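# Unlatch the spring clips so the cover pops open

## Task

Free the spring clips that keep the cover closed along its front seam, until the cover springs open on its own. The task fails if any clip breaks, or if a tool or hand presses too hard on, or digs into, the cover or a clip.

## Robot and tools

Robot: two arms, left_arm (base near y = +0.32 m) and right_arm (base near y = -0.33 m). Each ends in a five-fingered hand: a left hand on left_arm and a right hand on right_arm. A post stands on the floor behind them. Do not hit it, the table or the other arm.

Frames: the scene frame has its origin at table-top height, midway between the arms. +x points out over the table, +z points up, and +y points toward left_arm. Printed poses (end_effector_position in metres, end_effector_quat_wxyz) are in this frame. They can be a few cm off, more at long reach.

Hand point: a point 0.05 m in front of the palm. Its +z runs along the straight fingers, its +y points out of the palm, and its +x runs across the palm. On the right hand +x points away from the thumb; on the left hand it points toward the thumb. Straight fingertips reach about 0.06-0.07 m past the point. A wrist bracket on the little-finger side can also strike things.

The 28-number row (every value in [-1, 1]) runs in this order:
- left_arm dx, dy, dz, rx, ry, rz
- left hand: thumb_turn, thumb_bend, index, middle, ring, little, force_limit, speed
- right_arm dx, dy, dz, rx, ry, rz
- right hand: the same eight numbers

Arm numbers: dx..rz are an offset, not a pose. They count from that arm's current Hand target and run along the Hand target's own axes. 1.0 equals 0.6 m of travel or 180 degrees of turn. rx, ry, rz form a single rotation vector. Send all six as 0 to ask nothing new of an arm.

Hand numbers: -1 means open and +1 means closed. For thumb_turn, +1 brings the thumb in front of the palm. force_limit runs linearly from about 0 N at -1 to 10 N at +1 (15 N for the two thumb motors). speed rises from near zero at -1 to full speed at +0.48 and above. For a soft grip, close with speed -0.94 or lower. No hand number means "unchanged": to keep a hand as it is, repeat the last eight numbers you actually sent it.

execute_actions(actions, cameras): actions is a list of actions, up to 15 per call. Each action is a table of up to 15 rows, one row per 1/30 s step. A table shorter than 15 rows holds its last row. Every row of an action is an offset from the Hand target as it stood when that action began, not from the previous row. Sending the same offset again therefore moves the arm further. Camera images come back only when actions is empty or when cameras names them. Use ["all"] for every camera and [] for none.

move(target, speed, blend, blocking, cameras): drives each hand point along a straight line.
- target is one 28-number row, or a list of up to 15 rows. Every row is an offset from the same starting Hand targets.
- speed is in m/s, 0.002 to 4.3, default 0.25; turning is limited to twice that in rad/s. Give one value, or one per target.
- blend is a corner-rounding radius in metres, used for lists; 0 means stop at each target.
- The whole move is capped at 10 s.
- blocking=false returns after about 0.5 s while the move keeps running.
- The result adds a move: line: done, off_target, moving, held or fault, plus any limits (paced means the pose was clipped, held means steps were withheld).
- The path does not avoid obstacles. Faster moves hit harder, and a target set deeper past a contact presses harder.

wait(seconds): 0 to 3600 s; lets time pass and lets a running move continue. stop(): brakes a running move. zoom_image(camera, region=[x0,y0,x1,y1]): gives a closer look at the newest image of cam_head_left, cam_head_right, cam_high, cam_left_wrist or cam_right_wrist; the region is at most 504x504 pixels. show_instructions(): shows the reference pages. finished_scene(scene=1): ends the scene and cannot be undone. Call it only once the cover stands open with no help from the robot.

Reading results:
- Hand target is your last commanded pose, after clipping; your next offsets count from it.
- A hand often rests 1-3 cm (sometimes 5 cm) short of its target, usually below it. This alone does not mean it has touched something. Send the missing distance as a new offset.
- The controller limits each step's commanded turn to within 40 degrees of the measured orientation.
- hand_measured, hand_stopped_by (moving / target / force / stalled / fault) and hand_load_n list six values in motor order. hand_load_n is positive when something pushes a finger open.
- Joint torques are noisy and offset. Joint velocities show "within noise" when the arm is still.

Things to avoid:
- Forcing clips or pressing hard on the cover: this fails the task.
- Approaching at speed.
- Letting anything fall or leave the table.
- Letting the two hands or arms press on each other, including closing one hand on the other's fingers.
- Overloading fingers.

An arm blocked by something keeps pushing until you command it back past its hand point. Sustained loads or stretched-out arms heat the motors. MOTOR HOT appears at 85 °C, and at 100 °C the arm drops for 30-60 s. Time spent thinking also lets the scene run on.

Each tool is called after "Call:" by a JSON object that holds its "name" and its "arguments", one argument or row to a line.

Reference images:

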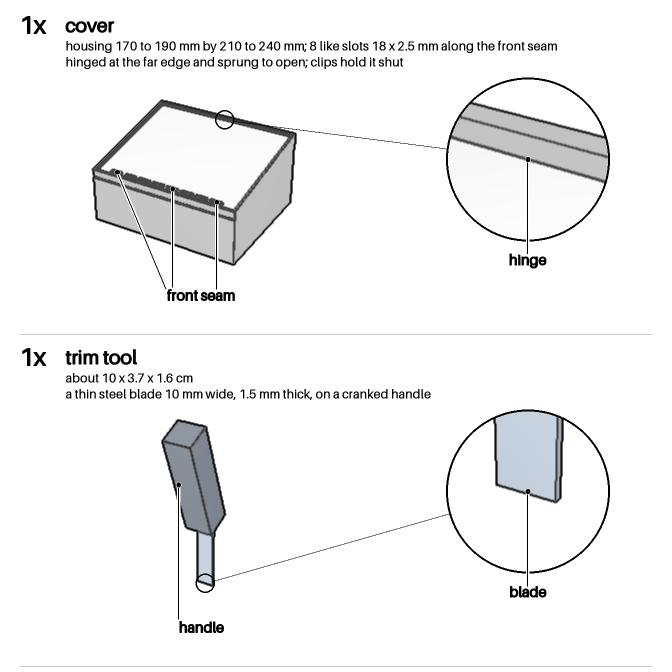

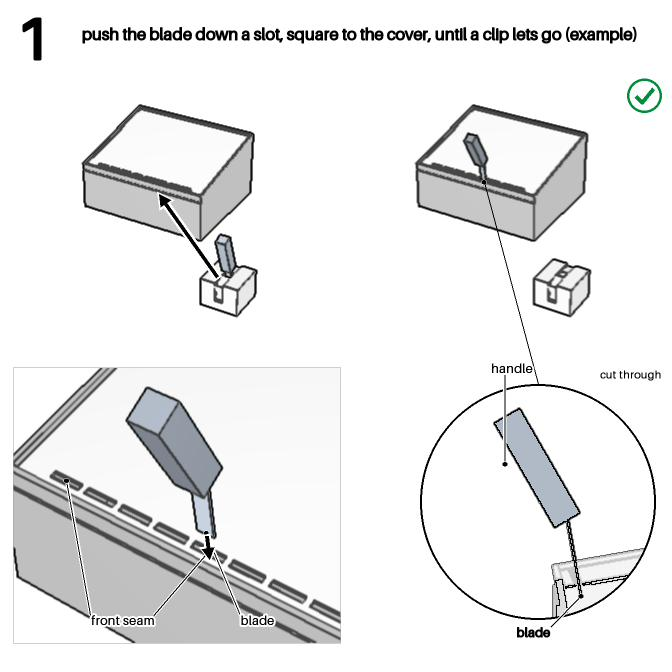

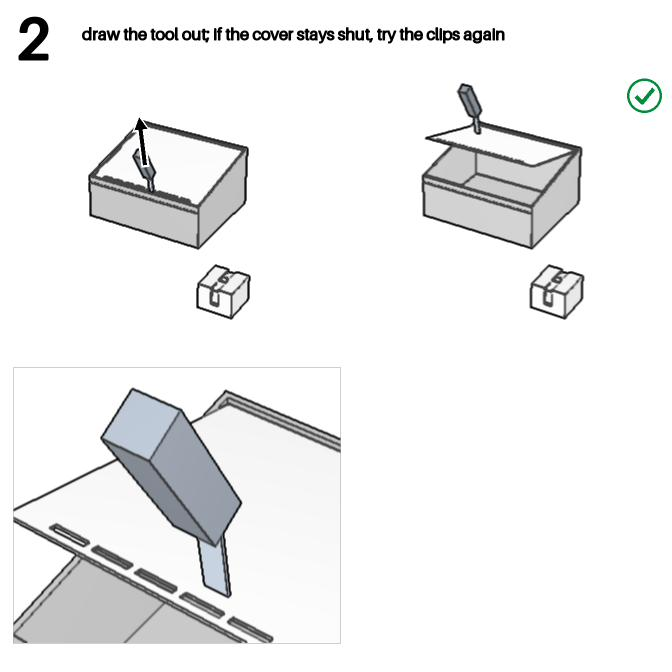

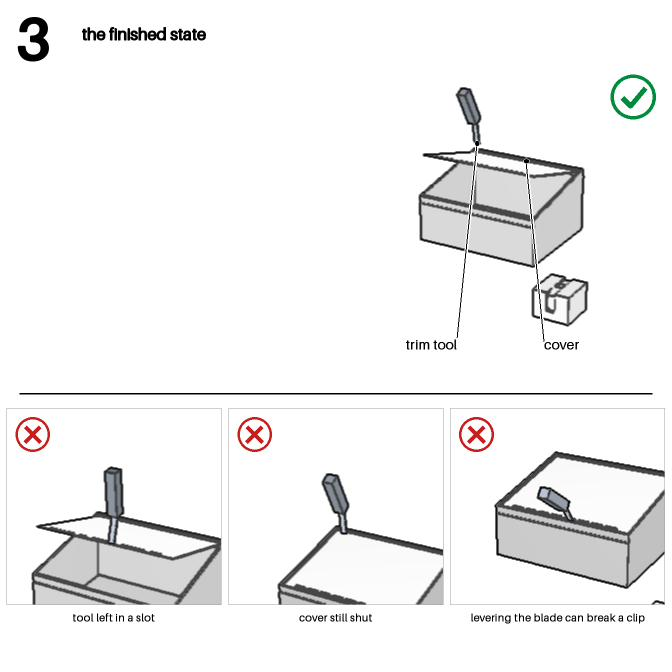

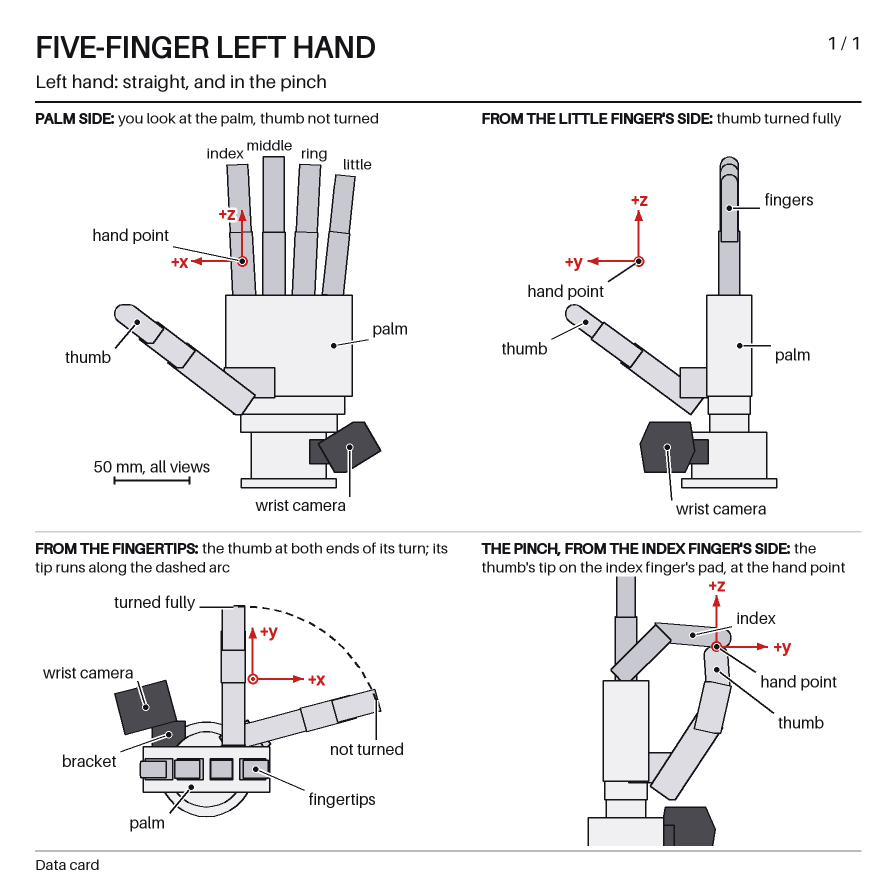

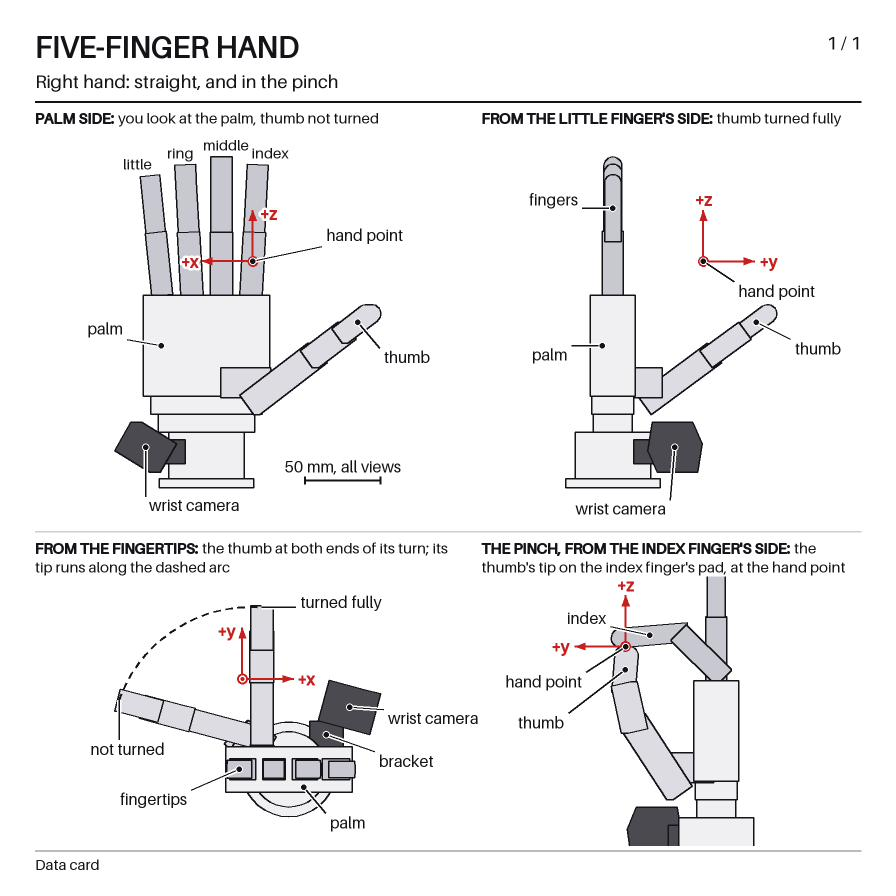

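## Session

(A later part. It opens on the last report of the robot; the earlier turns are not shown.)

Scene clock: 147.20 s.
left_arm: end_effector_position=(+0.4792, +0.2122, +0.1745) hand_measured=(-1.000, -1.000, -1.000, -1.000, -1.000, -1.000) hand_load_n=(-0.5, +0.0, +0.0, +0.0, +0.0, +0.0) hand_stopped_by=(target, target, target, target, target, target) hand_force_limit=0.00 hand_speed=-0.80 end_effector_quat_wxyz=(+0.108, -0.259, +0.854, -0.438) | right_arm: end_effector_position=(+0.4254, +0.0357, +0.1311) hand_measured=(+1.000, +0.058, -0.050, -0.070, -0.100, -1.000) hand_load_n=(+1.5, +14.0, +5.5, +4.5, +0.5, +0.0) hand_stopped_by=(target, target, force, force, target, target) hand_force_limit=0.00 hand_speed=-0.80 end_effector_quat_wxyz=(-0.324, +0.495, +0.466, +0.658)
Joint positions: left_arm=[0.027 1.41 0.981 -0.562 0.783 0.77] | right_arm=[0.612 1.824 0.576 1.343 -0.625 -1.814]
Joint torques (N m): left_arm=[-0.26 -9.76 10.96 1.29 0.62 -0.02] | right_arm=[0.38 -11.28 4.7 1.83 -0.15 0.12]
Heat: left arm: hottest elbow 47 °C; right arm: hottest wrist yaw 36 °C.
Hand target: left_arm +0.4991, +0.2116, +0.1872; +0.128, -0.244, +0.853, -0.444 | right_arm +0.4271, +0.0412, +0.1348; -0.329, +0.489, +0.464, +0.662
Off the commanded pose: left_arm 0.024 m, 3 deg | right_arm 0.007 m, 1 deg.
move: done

Call:
{"name": "move", "arguments": {
  "target": [
    [0,0,0,0,0,0,-1,-1,-1,-1,-1,-1,0,-0.8,0.01664,-0.001255,0.0001,0,0,0,1,0.06,0.3,0.3,-0.1,-1,0.0,-0.8],
    [0,0,0,0,0,0,-1,-1,-1,-1,-1,-1,0,-0.8,0.0016,0,0,0,0,0,1,0.06,0.3,0.3,-0.1,-1,0.0,-0.8]
  ],
  "speed": 0.05,
  "cameras": ["cam_left_wrist","cam_high"]
}}

Call:
{"name": "zoom_image", "arguments": {
  "camera": "cam_left_wrist",
  "region": [440, 195, 510, 250]
}}

Call:
{"name": "zoom_image", "arguments": {
  "camera": "cam_high",
  "region": [450, 220, 480, 244]
}}

Scene clock: 149.63 s.
left_arm: end_effector_position=(+0.4792, +0.2122, +0.1745) hand_measured=(-1.000, -1.000, -1.000, -1.000, -1.000, -1.000) hand_load_n=(-0.5, +0.0, +0.0, +0.0, +0.0, +0.0) hand_stopped_by=(target, target, target, target, target, target) hand_force_limit=0.00 hand_speed=-0.80 end_effector_quat_wxyz=(+0.108, -0.259, +0.854, -0.438) | right_arm: end_effector_position=(+0.4256, +0.0357, +0.1335) hand_measured=(+1.000, +0.058, -0.050, -0.070, -0.100, -1.000) hand_load_n=(+1.5, +14.5, +5.5, +4.5, +0.5, +0.0) hand_stopped_by=(target, target, force, force, target, target) hand_force_limit=0.00 hand_speed=-0.80 end_effector_quat_wxyz=(-0.324, +0.494, +0.466, +0.659)
Joint positions: left_arm=[0.027 1.41 0.981 -0.562 0.783 0.77] | right_arm=[0.612 1.816 0.576 1.337 -0.624 -1.814]
Joint torques (N m): left_arm=[-0.26 -9.88 10.96 1.29 0.62 -0.02] | right_arm=[0.5 -10.87 4.72 1.91 -0.15 0.13]
Heat: left arm: hottest elbow 47 °C; right arm: hottest wrist yaw 36 °C.
Hand target: left_arm +0.4991, +0.2116, +0.1872; +0.128, -0.244, +0.853, -0.444 | right_arm +0.4267, +0.0412, +0.1357; -0.329, +0.489, +0.464, +0.661
Off the commanded pose: left_arm 0.024 m, 3 deg | right_arm 0.006 m, 1 deg.
move: done
cam_left_wrist: T_world_to_cam=[[0.09905, -0.58073, 0.80805, -0.06898], [-0.97589, 0.10202, 0.19294, 0.40004], [-0.19449, -0.80768, -0.55663, 0.47495]] pos_world=[0.4896, 0.30273, 0.24292]
Images, in order (width x height): cam_high 896x504, cam_left_wrist 896x504.

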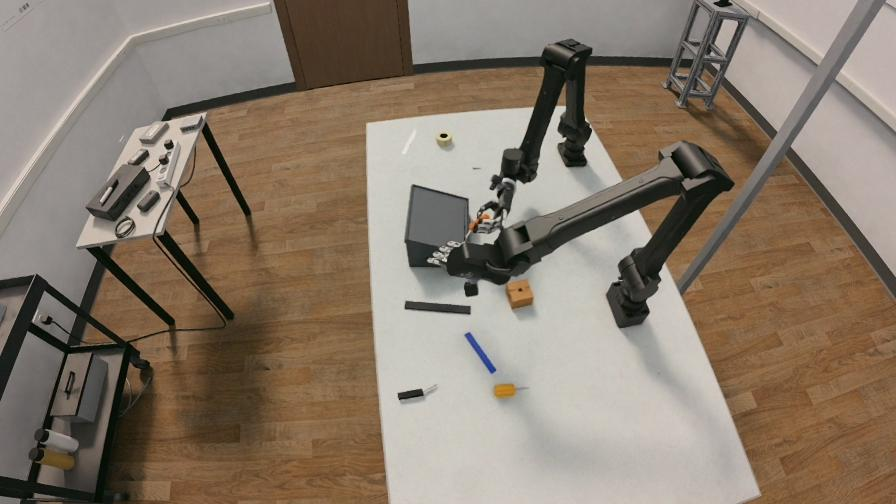

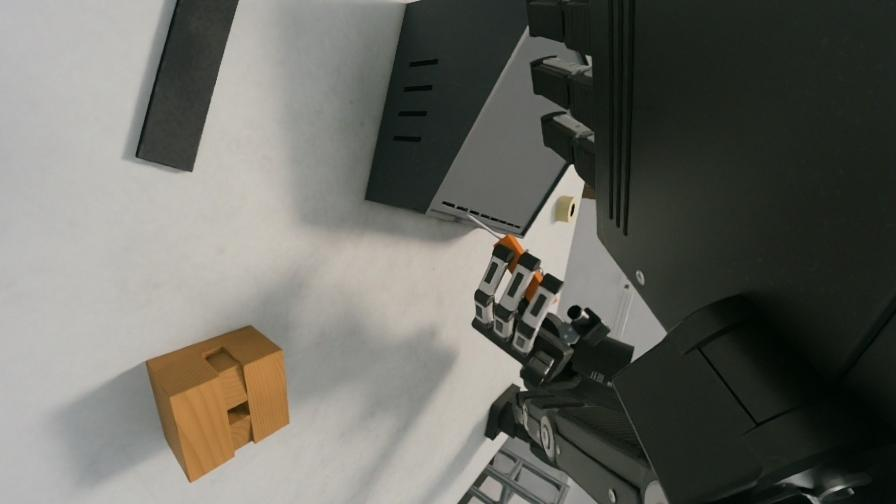

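Scaled by 7.200 from the camera's image (finer frame: 1280x720).

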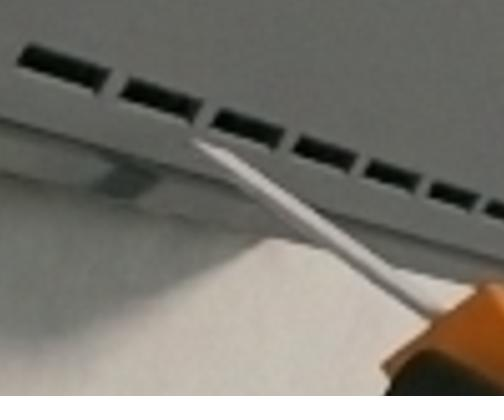

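Scaled by 16.800 from the camera's image (finer frame: 1280x720).

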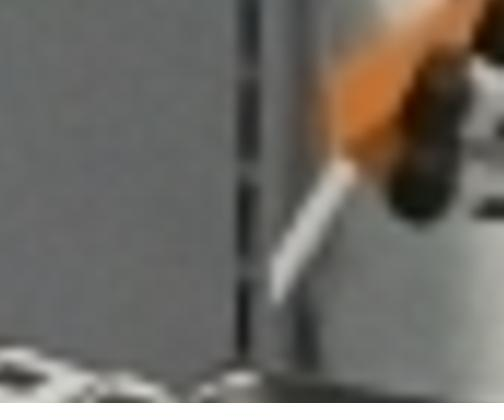

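Call:
{"name": "move", "arguments": {
  "target": [0,0,0,0,0,0,-1,-1,-1,-1,-1,-1,0,-0.8,0.0006,0.0065,0.0013,0,0,0,1,0.06,0.3,0.3,-0.1,-1,0.0,-0.8],
  "speed": 0.1,
  "cameras": []
}}

Scene clock: 150.63 s.
left_arm: end_effector_position=(+0.4792, +0.2122, +0.1745) hand_measured=(-1.000, -1.000, -1.000, -1.000, -1.000, -1.000) hand_load_n=(+0.0, +0.0, +0.0, +0.5, +0.0, +0.0) hand_stopped_by=(target, target, target, target, target, target) hand_force_limit=0.00 hand_speed=-0.80 end_effector_quat_wxyz=(+0.108, -0.259, +0.854, -0.438) | right_arm: end_effector_position=(+0.4245, +0.0365, +0.1335) hand_measured=(+1.000, +0.058, -0.050, -0.070, -0.100, -1.000) hand_load_n=(+2.0, +14.5, +5.5, +4.5, +1.0, +0.0) hand_stopped_by=(target, target, force, force, target, target) hand_force_limit=0.00 hand_speed=-0.80 end_effector_quat_wxyz=(-0.326, +0.493, +0.467, +0.658)
Joint positions: left_arm=[0.027 1.41 0.981 -0.562 0.783 0.77] | right_arm=[0.612 1.816 0.576 1.337 -0.631 -1.813]
Joint torques (N m): left_arm=[-0.32 -9.7 10.97 1.28 0.62 -0.02] | right_arm=[-0.03 -11.11 5.2 1.57 -0.15 0.12]
Heat: left arm: hottest elbow 47 °C; right arm: hottest wrist yaw 36 °C.
Hand target: left_arm +0.4991, +0.2116, +0.1872; +0.128, -0.244, +0.853, -0.444 | right_arm +0.4304, +0.0406, +0.1372; -0.329, +0.489, +0.464, +0.661
Off the commanded pose: left_arm 0.024 m, 3 deg | right_arm 0.008 m, 1 deg.
move: done

Call:
{"name": "move", "arguments": {
  "target": [
    [0,0,0,0,0,0,-1,-1,-1,-1,-1,-1,0,-0.8,0.01439,-0.025655,-0.0048,0,0,0,1,0.06,0.3,0.3,-0.1,-1,0.0,-0.8],
    [0,0,0,0,0,0,-1,-1,-1,-1,-1,-1,0,-0.8,0.001,0,0,0,0,0,1,0.06,0.3,0.3,-0.1,-1,0.0,-0.8]
  ],
  "speed": 0.08,
  "cameras": []
}}

Scene clock: 153.37 s.
left_arm: end_effector_position=(+0.4792, +0.2122, +0.1745) hand_measured=(-1.000, -1.000, -1.000, -1.000, -1.000, -1.000) hand_load_n=(+0.0, +0.0, +0.0, +0.0, +0.0, +0.0) hand_stopped_by=(target, target, target, target, target, target) hand_force_limit=0.00 hand_speed=-0.80 end_effector_quat_wxyz=(+0.108, -0.259, +0.854, -0.438) | right_arm: end_effector_position=(+0.4190, +0.0411, +0.1357) hand_measured=(+1.000, +0.058, -0.050, -0.070, -0.100, -1.000) hand_load_n=(+1.5, +14.0, +5.5, +4.5, +1.0, +0.0) hand_stopped_by=(target, target, force, force, target, target) hand_force_limit=0.00 hand_speed=-0.80 end_effector_quat_wxyz=(-0.330, +0.489, +0.470, +0.657)
Joint positions: left_arm=[0.027 1.41 0.981 -0.562 0.783 0.77] | right_arm=[0.624 1.809 0.572 1.337 -0.631 -1.813]
Joint torques (N m): left_arm=[-0.38 -9.76 10.95 1.28 0.62 -0.02] | right_arm=[-0.97 -10.99 5.44 1.48 -0.14 0.12]
Heat: left arm: hottest elbow 47 °C; right arm: hottest wrist yaw 36 °C.
Hand target: left_arm +0.4991, +0.2116, +0.1872; +0.128, -0.244, +0.853, -0.444 | right_arm +0.4303, +0.0405, +0.1376; -0.329, +0.489, +0.464, +0.661
Off the commanded pose: left_arm 0.024 m, 3 deg | right_arm 0.011 m, 1 deg.
move: off_target (right_arm)

Call:
{"name": "move", "arguments": {
  "target": [0,0,0,0,0,0,-1,-1,-1,-1,-1,-1,0,-0.8,-0.0069,0.01506,-0.0054,0,0,0,1,0.06,0.3,0.3,-0.1,-1,0.0,-0.8],
  "speed": 0.08,
  "cameras": ["cam_left_wrist","cam_high"]
}}

Call:
{"name": "zoom_image", "arguments": {
  "camera": "cam_left_wrist",
  "region": [440, 195, 510, 250]
}}

Call:
{"name": "zoom_image", "arguments": {
  "camera": "cam_high",
  "region": [450, 220, 480, 244]
}}

Scene clock: 156.07 s.
left_arm: end_effector_position=(+0.4792, +0.2122, +0.1745) hand_measured=(-1.000, -1.000, -1.000, -1.000, -1.000, -1.000) hand_load_n=(+0.0, +0.0, +0.0, +0.0, +0.0, +0.0) hand_stopped_by=(target, target, target, target, target, target) hand_force_limit=0.00 hand_speed=-0.80 end_effector_quat_wxyz=(+0.108, -0.259, +0.854, -0.438) | right_arm: end_effector_position=(+0.4280, +0.0336, +0.1325) hand_measured=(+1.000, +0.058, -0.050, -0.070, -0.100, -1.000) hand_load_n=(+1.5, +14.5, +5.5, +4.5, +1.0, +0.0) hand_stopped_by=(target, target, force, force, target, target) hand_force_limit=0.00 hand_speed=-0.80 end_effector_quat_wxyz=(-0.329, +0.491, +0.470, +0.656)
Joint positions: left_arm=[0.027 1.41 0.981 -0.562 0.783 0.77] | right_arm=[0.596 1.821 0.581 1.337 -0.656 -1.81]
Joint torques (N m): left_arm=[-0.32 -9.76 10.96 1.28 0.61 -0.02] | right_arm=[-0.09 -10.87 5.41 1.58 -0.13 0.14]
Heat: left arm: hottest elbow 47 °C; right arm: hottest wrist yaw 36 °C.
Hand target: left_arm +0.4991, +0.2116, +0.1872; +0.128, -0.244, +0.853, -0.444 | right_arm +0.4384, +0.0343, +0.1361; -0.329, +0.489, +0.464, +0.661
Off the commanded pose: left_arm 0.024 m, 3 deg | right_arm 0.011 m, 1 deg.
move: off_target (right_arm)
cam_left_wrist: T_world_to_cam=[[0.09905, -0.58073, 0.80805, -0.06898], [-0.97589, 0.10202, 0.19294, 0.40004], [-0.19449, -0.80768, -0.55663, 0.47495]] pos_world=[0.4896, 0.30273, 0.24292]
Images, in order (width x height): cam_high 896x504, cam_left_wrist 896x504.

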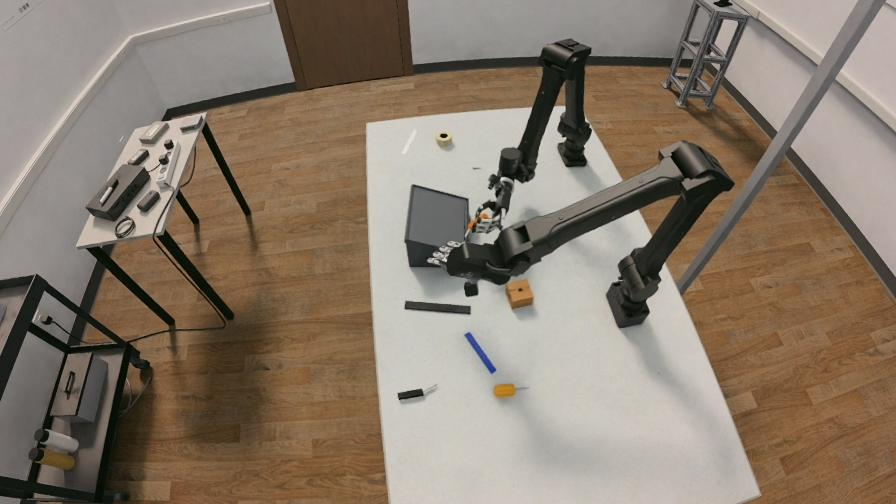

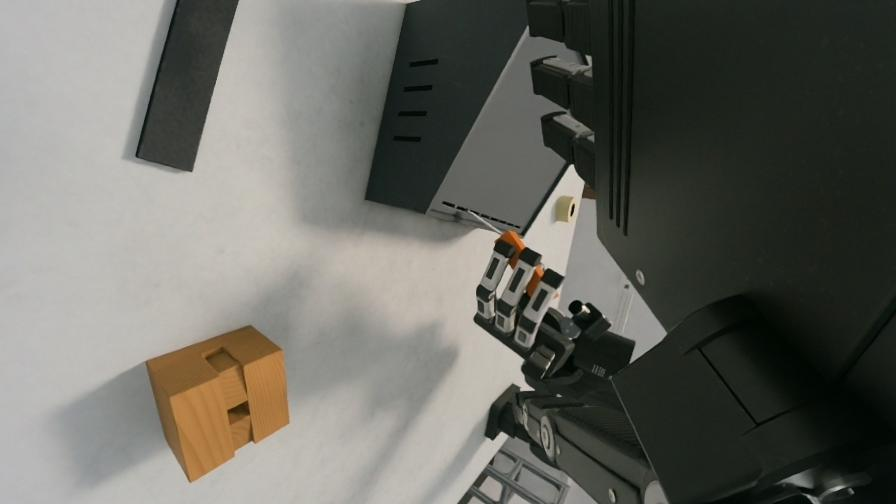

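Scaled by 7.200 from the camera's image (finer frame: 1280x720).

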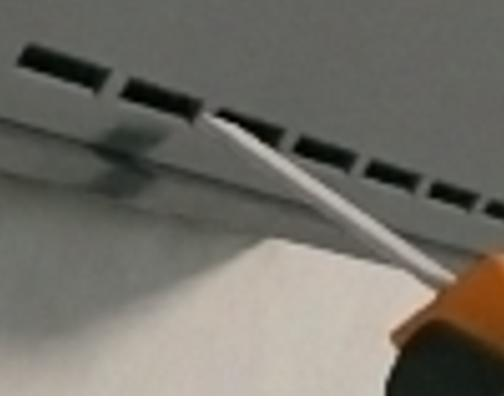

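Scaled by 16.800 from the camera's image (finer frame: 1280x720).

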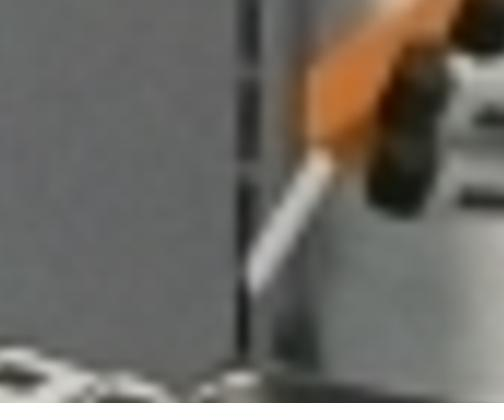

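Call:
{"name": "move", "arguments": {
  "target": [0,0,0,0,0,0,-1,-1,-1,-1,-1,-1,0,-0.8,-0.00666,0.0005,0.0008,0,0,0,1,0.06,0.3,0.3,-0.1,-1,0.0,-0.8],
  "speed": 0.04,
  "cameras": ["cam_left_wrist","cam_high"]
}}

Call:
{"name": "zoom_image", "arguments": {
  "camera": "cam_left_wrist",
  "region": [440, 195, 510, 250]
}}

Call:
{"name": "zoom_image", "arguments": {
  "camera": "cam_high",
  "region": [450, 220, 480, 244]
}}

Scene clock: 158.20 s.
left_arm: end_effector_position=(+0.4792, +0.2122, +0.1745) hand_measured=(-1.000, -1.000, -1.000, -1.000, -1.000, -1.000) hand_load_n=(+0.0, +0.0, +0.0, +0.0, +0.0, +0.0) hand_stopped_by=(target, target, target, target, target, target) hand_force_limit=0.00 hand_speed=-0.80 end_effector_quat_wxyz=(+0.108, -0.259, +0.854, -0.438) | right_arm: end_effector_position=(+0.4293, +0.0349, +0.1275) hand_measured=(+1.000, +0.058, -0.050, -0.070, -0.100, -1.000) hand_load_n=(+1.5, +14.5, +5.5, +4.5, +0.5, +0.0) hand_stopped_by=(target, target, force, force, target, target) hand_force_limit=0.00 hand_speed=-0.80 end_effector_quat_wxyz=(-0.330, +0.493, +0.470, +0.653)
Joint positions: left_arm=[0.027 1.41 0.981 -0.562 0.783 0.77] | right_arm=[0.596 1.835 0.587 1.338 -0.658 -1.809]
Joint torques (N m): left_arm=[-0.32 -9.82 10.96 1.28 0.62 -0.02] | right_arm=[-0.85 -10.93 5.33 1.98 -0.12 0.13]
Heat: left arm: hottest elbow 47 °C; right arm: hottest wrist yaw 36 °C.
Hand target: left_arm +0.4991, +0.2116, +0.1872; +0.128, -0.244, +0.853, -0.444 | right_arm +0.4400, +0.0345, +0.1325; -0.329, +0.489, +0.464, +0.661
Off the commanded pose: left_arm 0.024 m, 3 deg | right_arm 0.012 m, 1 deg.
move: off_target (right_arm)
cam_left_wrist: T_world_to_cam=[[0.09905, -0.58073, 0.80805, -0.06898], [-0.97589, 0.10202, 0.19294, 0.40004], [-0.19449, -0.80768, -0.55663, 0.47495]] pos_world=[0.4896, 0.30273, 0.24292]
Images, in order (width x height): cam_high 896x504, cam_left_wrist 896x504.

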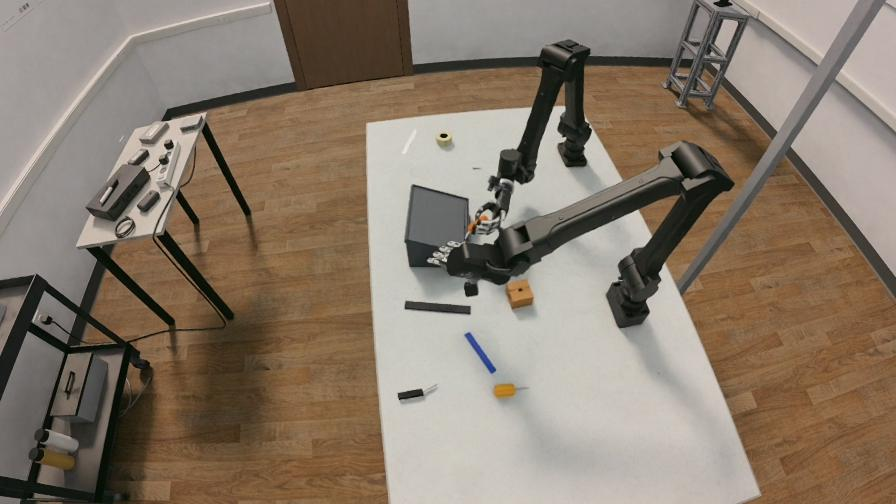

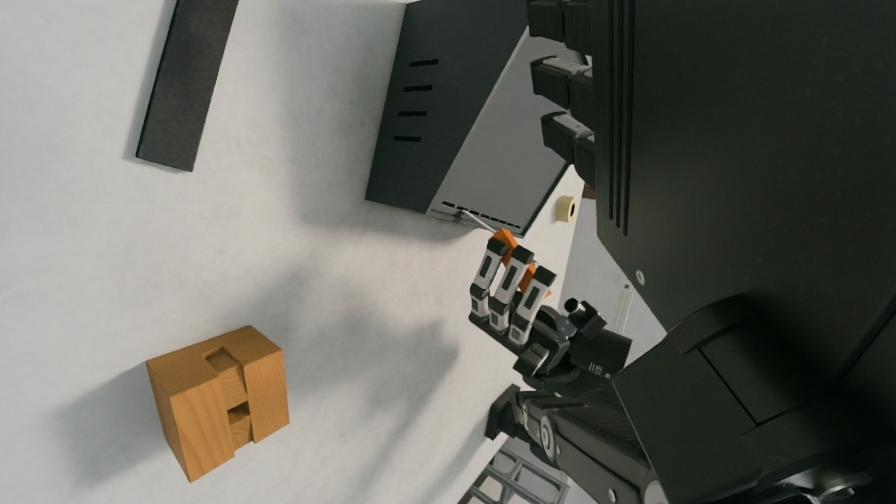

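Scaled by 7.200 from the camera's image (finer frame: 1280x720).

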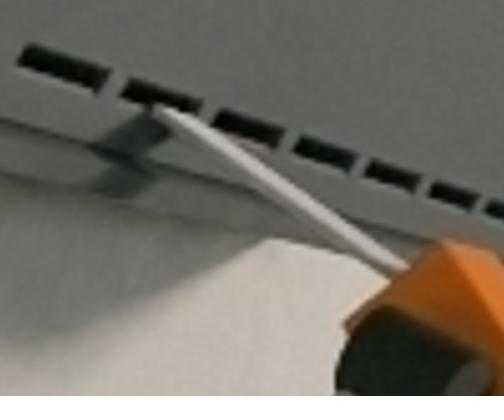

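Scaled by 16.800 from the camera's image (finer frame: 1280x720).

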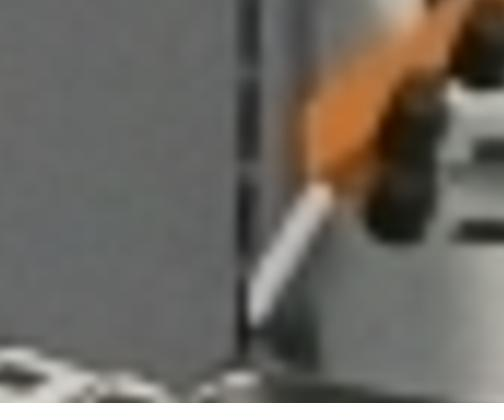

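Call:
{"name": "zoom_image", "arguments": {
  "camera": "cam_left_wrist",
  "region": [452, 200, 482, 224]
}}

Call:
{"name": "zoom_image", "arguments": {
  "camera": "cam_left_wrist",
  "region": [470, 210, 510, 242]
}}

Call:
{"name": "zoom_image", "arguments": {
  "camera": "cam_left_wrist",
  "region": [350, 0, 620, 260]
}}

Scaled by 16.800 from the camera's image (finer frame: 1280x720).

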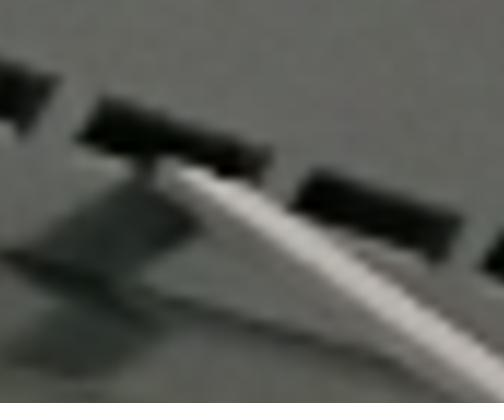

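Scaled by 12.600 from the camera's image (finer frame: 1280x720).

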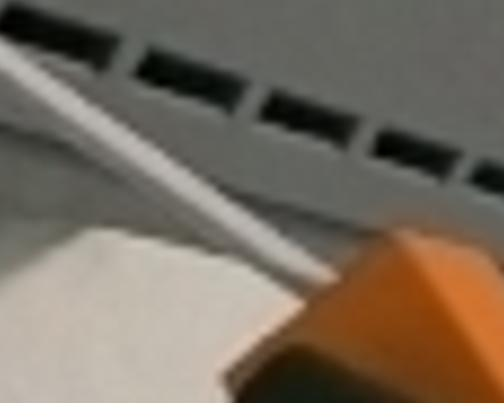

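Scaled by 1.867 from the camera's image (finer frame: 1280x720).

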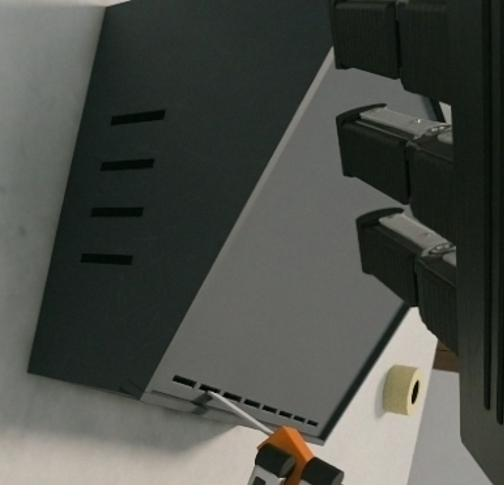

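Call:
{"name": "move", "arguments": {
  "target": [
    [0,0,0,0,0,0,-1,-1,-1,-1,-1,-1,0,-0.8,0.01824,0.00559,0.00175,0,0,0,1,0.06,0.3,0.3,-0.1,-1,0.0,-0.8],
    [0,0,0,0,0,0,-1,-1,-1,-1,-1,-1,0,-0.8,0.02325,-0.0159,0.0183,0,0,0,1,0.06,0.3,0.3,-0.1,-1,0.0,-0.8]
  ],
  "speed": 0.06,
  "cameras": []
}}

Scene clock: 166.13 s.
left_arm: end_effector_position=(+0.4792, +0.2122, +0.1745) hand_measured=(-1.000, -1.000, -1.000, -1.000, -1.000, -1.000) hand_load_n=(+0.0, +0.0, +0.0, +0.0, +0.0, +0.0) hand_stopped_by=(target, target, target, target, target, target) hand_force_limit=0.00 hand_speed=-0.80 end_effector_quat_wxyz=(+0.108, -0.259, +0.854, -0.438) | right_arm: end_effector_position=(+0.4282, +0.0392, +0.1327) hand_measured=(+1.000, +0.058, -0.050, -0.070, -0.100, -1.000) hand_load_n=(+1.5, +14.5, +5.5, +4.5, +0.5, +0.0) hand_stopped_by=(target, target, force, force, target, target) hand_force_limit=0.00 hand_speed=-0.80 end_effector_quat_wxyz=(-0.325, +0.498, +0.464, +0.656)
Joint positions: left_arm=[0.027 1.41 0.981 -0.562 0.783 0.77] | right_arm=[0.617 1.817 0.587 1.321 -0.618 -1.809]
Joint torques (N m): left_arm=[-0.32 -9.82 10.95 1.29 0.61 -0.02] | right_arm=[0.85 -12.75 5.39 0.96 -0.03 0.08]
Heat: left arm: hottest elbow 47 °C; right arm: hottest wrist yaw 36 °C.
Hand target: left_arm +0.4991, +0.2116, +0.1872; +0.128, -0.244, +0.853, -0.444 | right_arm +0.4310, +0.0484, +0.1438; -0.329, +0.489, +0.464, +0.661
Off the commanded pose: left_arm 0.024 m, 3 deg | right_arm 0.015 m, 1 deg.
move: off_target (right_arm)

Call:
{"name": "wait", "arguments": {
  "seconds": 0,
  "cameras": ["cam_left_wrist","cam_high"]
}}

Call:
{"name": "zoom_image", "arguments": {
  "camera": "cam_left_wrist",
  "region": [452, 200, 482, 224]
}}

Call:
{"name": "zoom_image", "arguments": {
  "camera": "cam_high",
  "region": [450, 220, 480, 244]
}}

Scene clock: 168.27 s.
left_arm: end_effector_position=(+0.4792, +0.2122, +0.1745) hand_measured=(-1.000, -1.000, -1.000, -1.000, -1.000, -1.000) hand_load_n=(+0.0, +0.0, +0.0, +0.0, +0.0, +0.0) hand_stopped_by=(target, target, target, target, target, target) hand_force_limit=0.00 hand_speed=-0.80 end_effector_quat_wxyz=(+0.108, -0.259, +0.854, -0.438) | right_arm: end_effector_position=(+0.4282, +0.0392, +0.1327) hand_measured=(+1.000, +0.058, -0.050, -0.070, -0.100, -1.000) hand_load_n=(+1.5, +14.0, +5.5, +4.5, +0.5, +0.0) hand_stopped_by=(target, target, force, force, target, target) hand_force_limit=0.00 hand_speed=-0.80 end_effector_quat_wxyz=(-0.325, +0.498, +0.464, +0.656)
Joint positions: left_arm=[0.027 1.41 0.981 -0.562 0.783 0.77] | right_arm=[0.617 1.817 0.587 1.321 -0.618 -1.809]
Joint torques (N m): left_arm=[-0.32 -9.76 10.96 1.28 0.62 -0.02] | right_arm=[0.79 -12.81 5.39 0.95 -0.04 0.08]
Heat: left arm: hottest elbow 47 °C; right arm: hottest wrist yaw 36 °C.
Hand target: left_arm +0.4991, +0.2116, +0.1872; +0.128, -0.244, +0.853, -0.444 | right_arm +0.4310, +0.0484, +0.1438; -0.329, +0.489, +0.464, +0.661
Off the commanded pose: left_arm 0.024 m, 3 deg | right_arm 0.015 m, 1 deg.
cam_left_wrist: T_world_to_cam=[[0.09905, -0.58073, 0.80805, -0.06898], [-0.97589, 0.10202, 0.19294, 0.40004], [-0.19449, -0.80768, -0.55663, 0.47495]] pos_world=[0.4896, 0.30273, 0.24292]
Images, in order (width x height): cam_high 896x504, cam_left_wrist 896x504.

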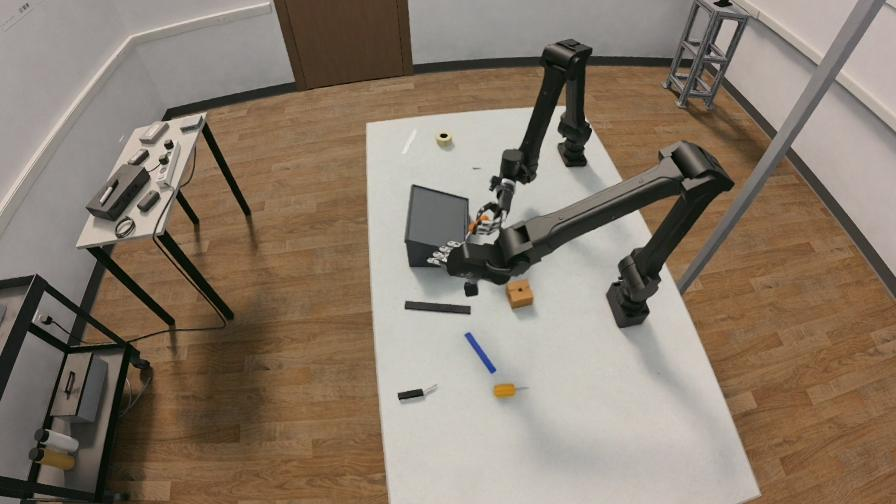

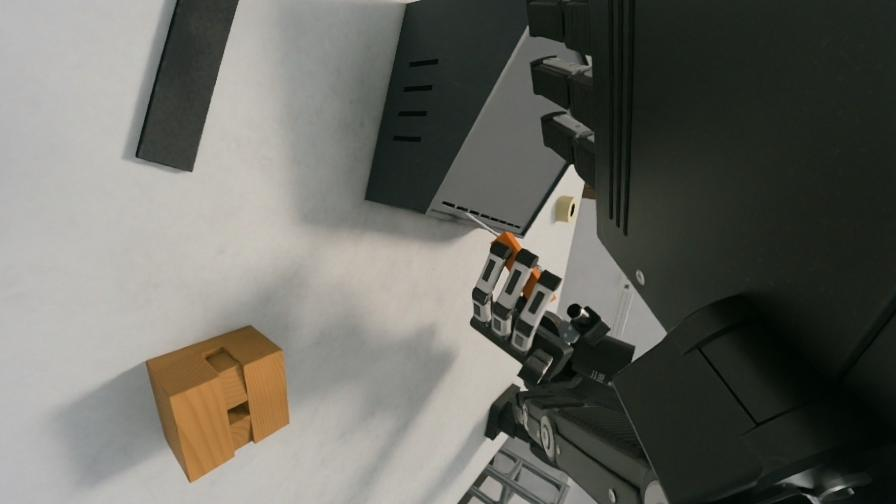

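Scaled by 16.800 from the camera's image (finer frame: 1280x720).

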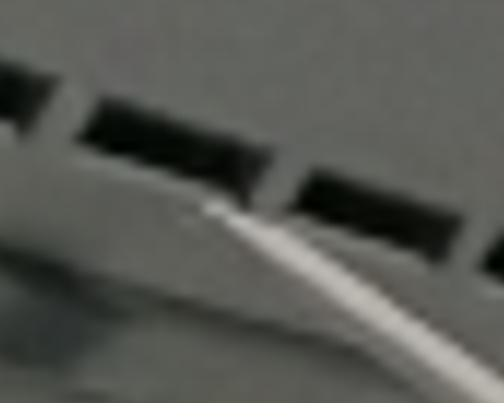

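Scaled by 16.800 from the camera's image (finer frame: 1280x720).

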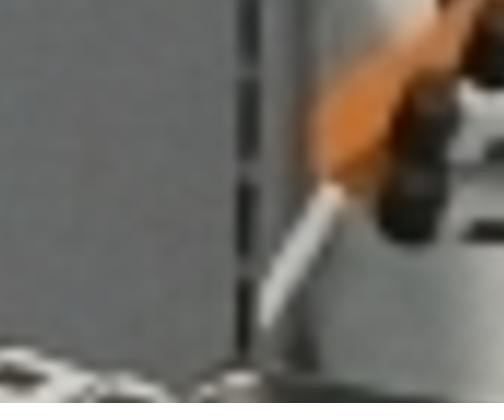

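Call:
{"name": "move", "arguments": {
  "target": [0,0,0,0,0,0,-1,-1,-1,-1,-1,-1,0,-0.8,-0.00465,0.01847,-0.01057,0,0,0,1,0.06,0.3,0.3,-0.1,-1,0.0,-0.8],
  "speed": 0.06,
  "cameras": []
}}

Scene clock: 170.50 s.
left_arm: end_effector_position=(+0.4792, +0.2122, +0.1745) hand_measured=(-1.000, -1.000, -1.000, -1.000, -1.000, -1.000) hand_load_n=(-0.5, +0.0, +0.0, +0.0, +0.0, +0.0) hand_stopped_by=(target, target, target, target, target, target) hand_force_limit=0.00 hand_speed=-0.80 end_effector_quat_wxyz=(+0.108, -0.259, +0.854, -0.438) | right_arm: end_effector_position=(+0.4272, +0.0385, +0.1325) hand_measured=(+1.000, +0.058, -0.050, -0.070, -0.100, -1.000) hand_load_n=(+1.5, +14.0, +5.5, +4.5, +1.0, +0.0) hand_stopped_by=(target, target, force, force, target, target) hand_force_limit=0.00 hand_speed=-0.80 end_effector_quat_wxyz=(-0.331, +0.493, +0.470, +0.653)
Joint positions: left_arm=[0.027 1.41 0.981 -0.562 0.783 0.77] | right_arm=[0.606 1.817 0.587 1.321 -0.648 -1.809]
Joint torques (N m): left_arm=[-0.26 -9.76 10.97 1.26 0.61 -0.02] | right_arm=[-0.91 -12.57 5.7 0.95 -0.15 0.11]
Heat: left arm: hottest elbow 47 °C; right arm: hottest wrist yaw 36 °C.
Hand target: left_arm +0.4991, +0.2116, +0.1872; +0.128, -0.244, +0.853, -0.444 | right_arm +0.4395, +0.0386, +0.1439; -0.329, +0.489, +0.465, +0.661
Off the commanded pose: left_arm 0.024 m, 3 deg | right_arm 0.017 m, 1 deg.
move: off_target (right_arm)

Call:
{"name": "move", "arguments": {
  "target": [0,0,0,0,0,0,-1,-1,-1,-1,-1,-1,0,-0.8,-0.00103,0.00317,0.00059,0,0,0,1,0.06,0.3,0.3,-0.1,-1,0.0,-0.8],
  "speed": 0.06,
  "cameras": []
}}

Scene clock: 172.03 s.
left_arm: end_effector_position=(+0.4792, +0.2122, +0.1745) hand_measured=(-1.000, -1.000, -1.000, -1.000, -1.000, -1.000) hand_load_n=(+0.0, -0.5, +0.0, +0.0, +0.0, +0.0) hand_stopped_by=(target, target, target, target, target, target) hand_force_limit=0.00 hand_speed=-0.80 end_effector_quat_wxyz=(+0.108, -0.259, +0.854, -0.438) | right_arm: end_effector_position=(+0.4295, +0.0392, +0.1349) hand_measured=(+1.000, +0.058, -0.050, -0.070, -0.100, -1.000) hand_load_n=(+1.5, +14.5, +5.5, +4.5, +1.0, -0.5) hand_stopped_by=(target, target, force, force, target, target) hand_force_limit=0.00 hand_speed=-0.80 end_effector_quat_wxyz=(-0.331, +0.491, +0.470, +0.655)
Joint positions: left_arm=[0.027 1.41 0.981 -0.562 0.783 0.77] | right_arm=[0.604 1.817 0.593 1.32 -0.652 -1.809]
Joint torques (N m): left_arm=[-0.26 -9.7 10.97 1.28 0.62 -0.02] | right_arm=[-1.08 -12.34 5.56 0.95 -0.15 0.12]
Heat: left arm: hottest elbow 47 °C; right arm: hottest wrist yaw 36 °C.
Hand target: left_arm +0.4991, +0.2116, +0.1872; +0.128, -0.244, +0.853, -0.444 | right_arm +0.4415, +0.0382, +0.1439; -0.329, +0.489, +0.464, +0.661
Off the commanded pose: left_arm 0.024 m, 3 deg | right_arm 0.015 m, 1 deg.
move: off_target (right_arm)

Call:
{"name": "wait", "arguments": {
  "seconds": 0,
  "cameras": ["cam_left_wrist"]
}}

Call:
{"name": "zoom_image", "arguments": {
  "camera": "cam_left_wrist",
  "region": [452, 200, 482, 224]
}}

Scene clock: 172.97 s.
left_arm: end_effector_position=(+0.4792, +0.2122, +0.1745) hand_measured=(-1.000, -1.000, -1.000, -1.000, -1.000, -1.000) hand_load_n=(-0.5, -0.5, +0.0, +0.0, +0.0, +0.0) hand_stopped_by=(target, target, target, target, target, target) hand_force_limit=0.00 hand_speed=-0.80 end_effector_quat_wxyz=(+0.108, -0.259, +0.854, -0.438) | right_arm: end_effector_position=(+0.4295, +0.0392, +0.1349) hand_measured=(+1.000, +0.058, -0.050, -0.070, -0.100, -1.000) hand_load_n=(+1.5, +14.5, +5.5, +4.5, +1.0, +0.0) hand_stopped_by=(target, target, force, force, target, target) hand_force_limit=0.00 hand_speed=-0.80 end_effector_quat_wxyz=(-0.331, +0.491, +0.470, +0.655)
Joint positions: left_arm=[0.027 1.41 0.981 -0.562 0.783 0.77] | right_arm=[0.604 1.817 0.593 1.32 -0.652 -1.809]
Joint torques (N m): left_arm=[-0.32 -9.7 10.96 1.29 0.62 -0.02] | right_arm=[-1.03 -12.51 5.56 0.92 -0.14 0.12]
Heat: left arm: hottest elbow 47 °C; right arm: hottest wrist yaw 36 °C.
Hand target: left_arm +0.4991, +0.2116, +0.1872; +0.128, -0.244, +0.853, -0.444 | right_arm +0.4415, +0.0382, +0.1439; -0.329, +0.489, +0.464, +0.661
Off the commanded pose: left_arm 0.024 m, 3 deg | right_arm 0.015 m, 1 deg.
cam_left_wrist: T_world_to_cam=[[0.09905, -0.58073, 0.80805, -0.06898], [-0.97589, 0.10202, 0.19294, 0.40004], [-0.19449, -0.80768, -0.55663, 0.47495]] pos_world=[0.4896, 0.30273, 0.24292]

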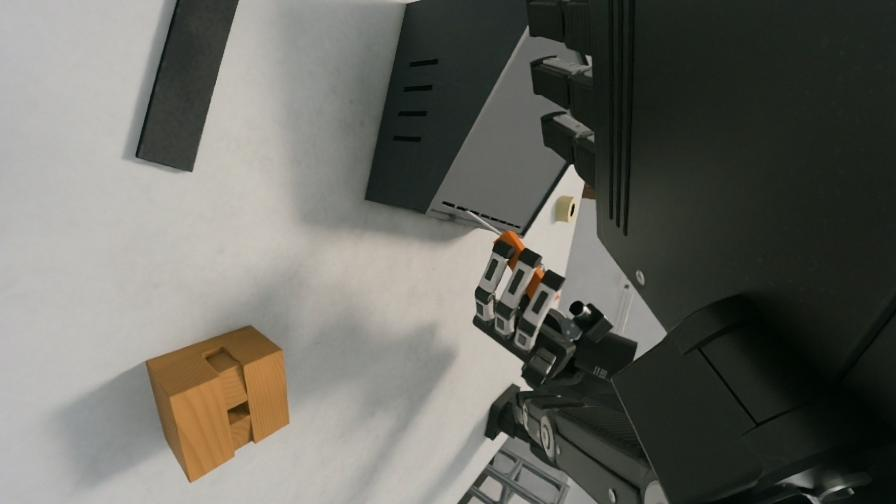

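Scaled by 16.800 from the camera's image (finer frame: 1280x720).

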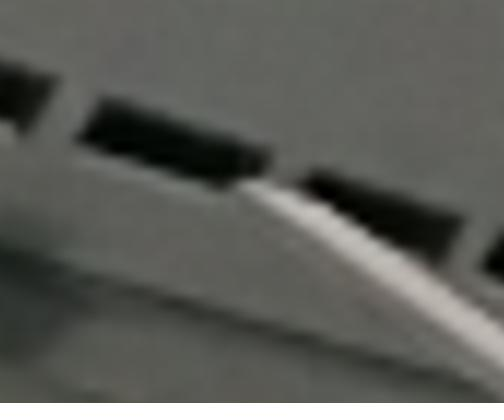

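Call:
{"name": "move", "arguments": {
  "target": [0,0,0,0,0,0,-1,-1,-1,-1,-1,-1,0,-0.8,-0.0133,0.0013,-0.0017,0,0,0,1,0.06,0.3,0.3,-0.1,-1,0.0,-0.8],
  "speed": 0.04,
  "cameras": ["cam_left_wrist"]
}}

Call:
{"name": "zoom_image", "arguments": {
  "camera": "cam_left_wrist",
  "region": [452, 200, 482, 224]
}}

Scene clock: 174.80 s.
left_arm: end_effector_position=(+0.4792, +0.2122, +0.1745) hand_measured=(-1.000, -1.000, -1.000, -1.000, -1.000, -1.000) hand_load_n=(+0.0, +0.0, +0.0, +0.0, +0.0, +0.0) hand_stopped_by=(target, target, target, target, target, target) hand_force_limit=0.00 hand_speed=-0.80 end_effector_quat_wxyz=(+0.108, -0.259, +0.854, -0.438) | right_arm: end_effector_position=(+0.4327, +0.0376, +0.1311) hand_measured=(+1.000, +0.058, -0.050, -0.070, -0.100, -1.000) hand_load_n=(+1.5, +14.5, +5.0, +4.5, +1.0, +0.0) hand_stopped_by=(target, target, force, force, target, target) hand_force_limit=0.00 hand_speed=-0.80 end_effector_quat_wxyz=(-0.330, +0.493, +0.470, +0.653)
Joint positions: left_arm=[0.027 1.41 0.981 -0.562 0.783 0.77] | right_arm=[0.596 1.828 0.598 1.32 -0.658 -1.809]
Joint torques (N m): left_arm=[-0.32 -9.76 10.96 1.26 0.62 -0.02] | right_arm=[-0.97 -11.05 5.55 1.84 -0.14 0.13]
Heat: left arm: hottest elbow 47 °C; right arm: hottest wrist yaw 36 °C.
Hand target: left_arm +0.4991, +0.2116, +0.1872; +0.128, -0.244, +0.853, -0.444 | right_arm +0.4445, +0.0367, +0.1367; -0.329, +0.489, +0.464, +0.662
Off the commanded pose: left_arm 0.024 m, 3 deg | right_arm 0.013 m, 1 deg.
move: off_target (right_arm)
cam_left_wrist: T_world_to_cam=[[0.09905, -0.58073, 0.80805, -0.06898], [-0.97589, 0.10202, 0.19294, 0.40004], [-0.19449, -0.80768, -0.55663, 0.47495]] pos_world=[0.4896, 0.30273, 0.24292]

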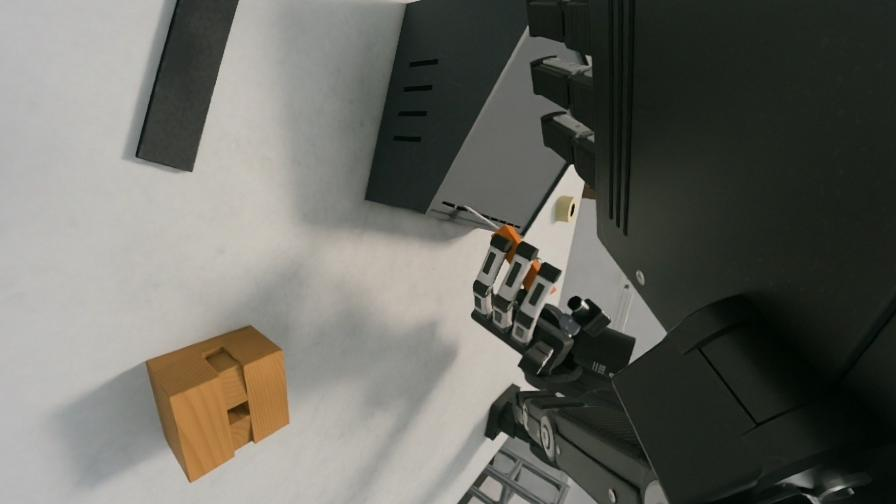

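Scaled by 16.800 from the camera's image (finer frame: 1280x720).

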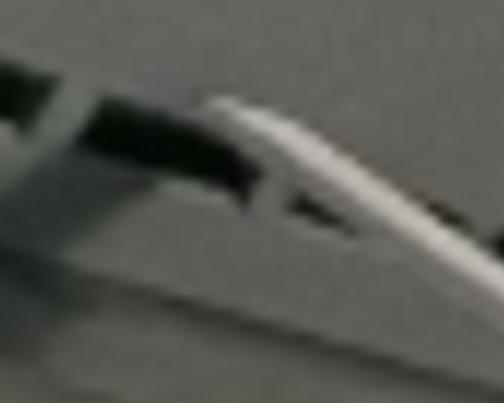

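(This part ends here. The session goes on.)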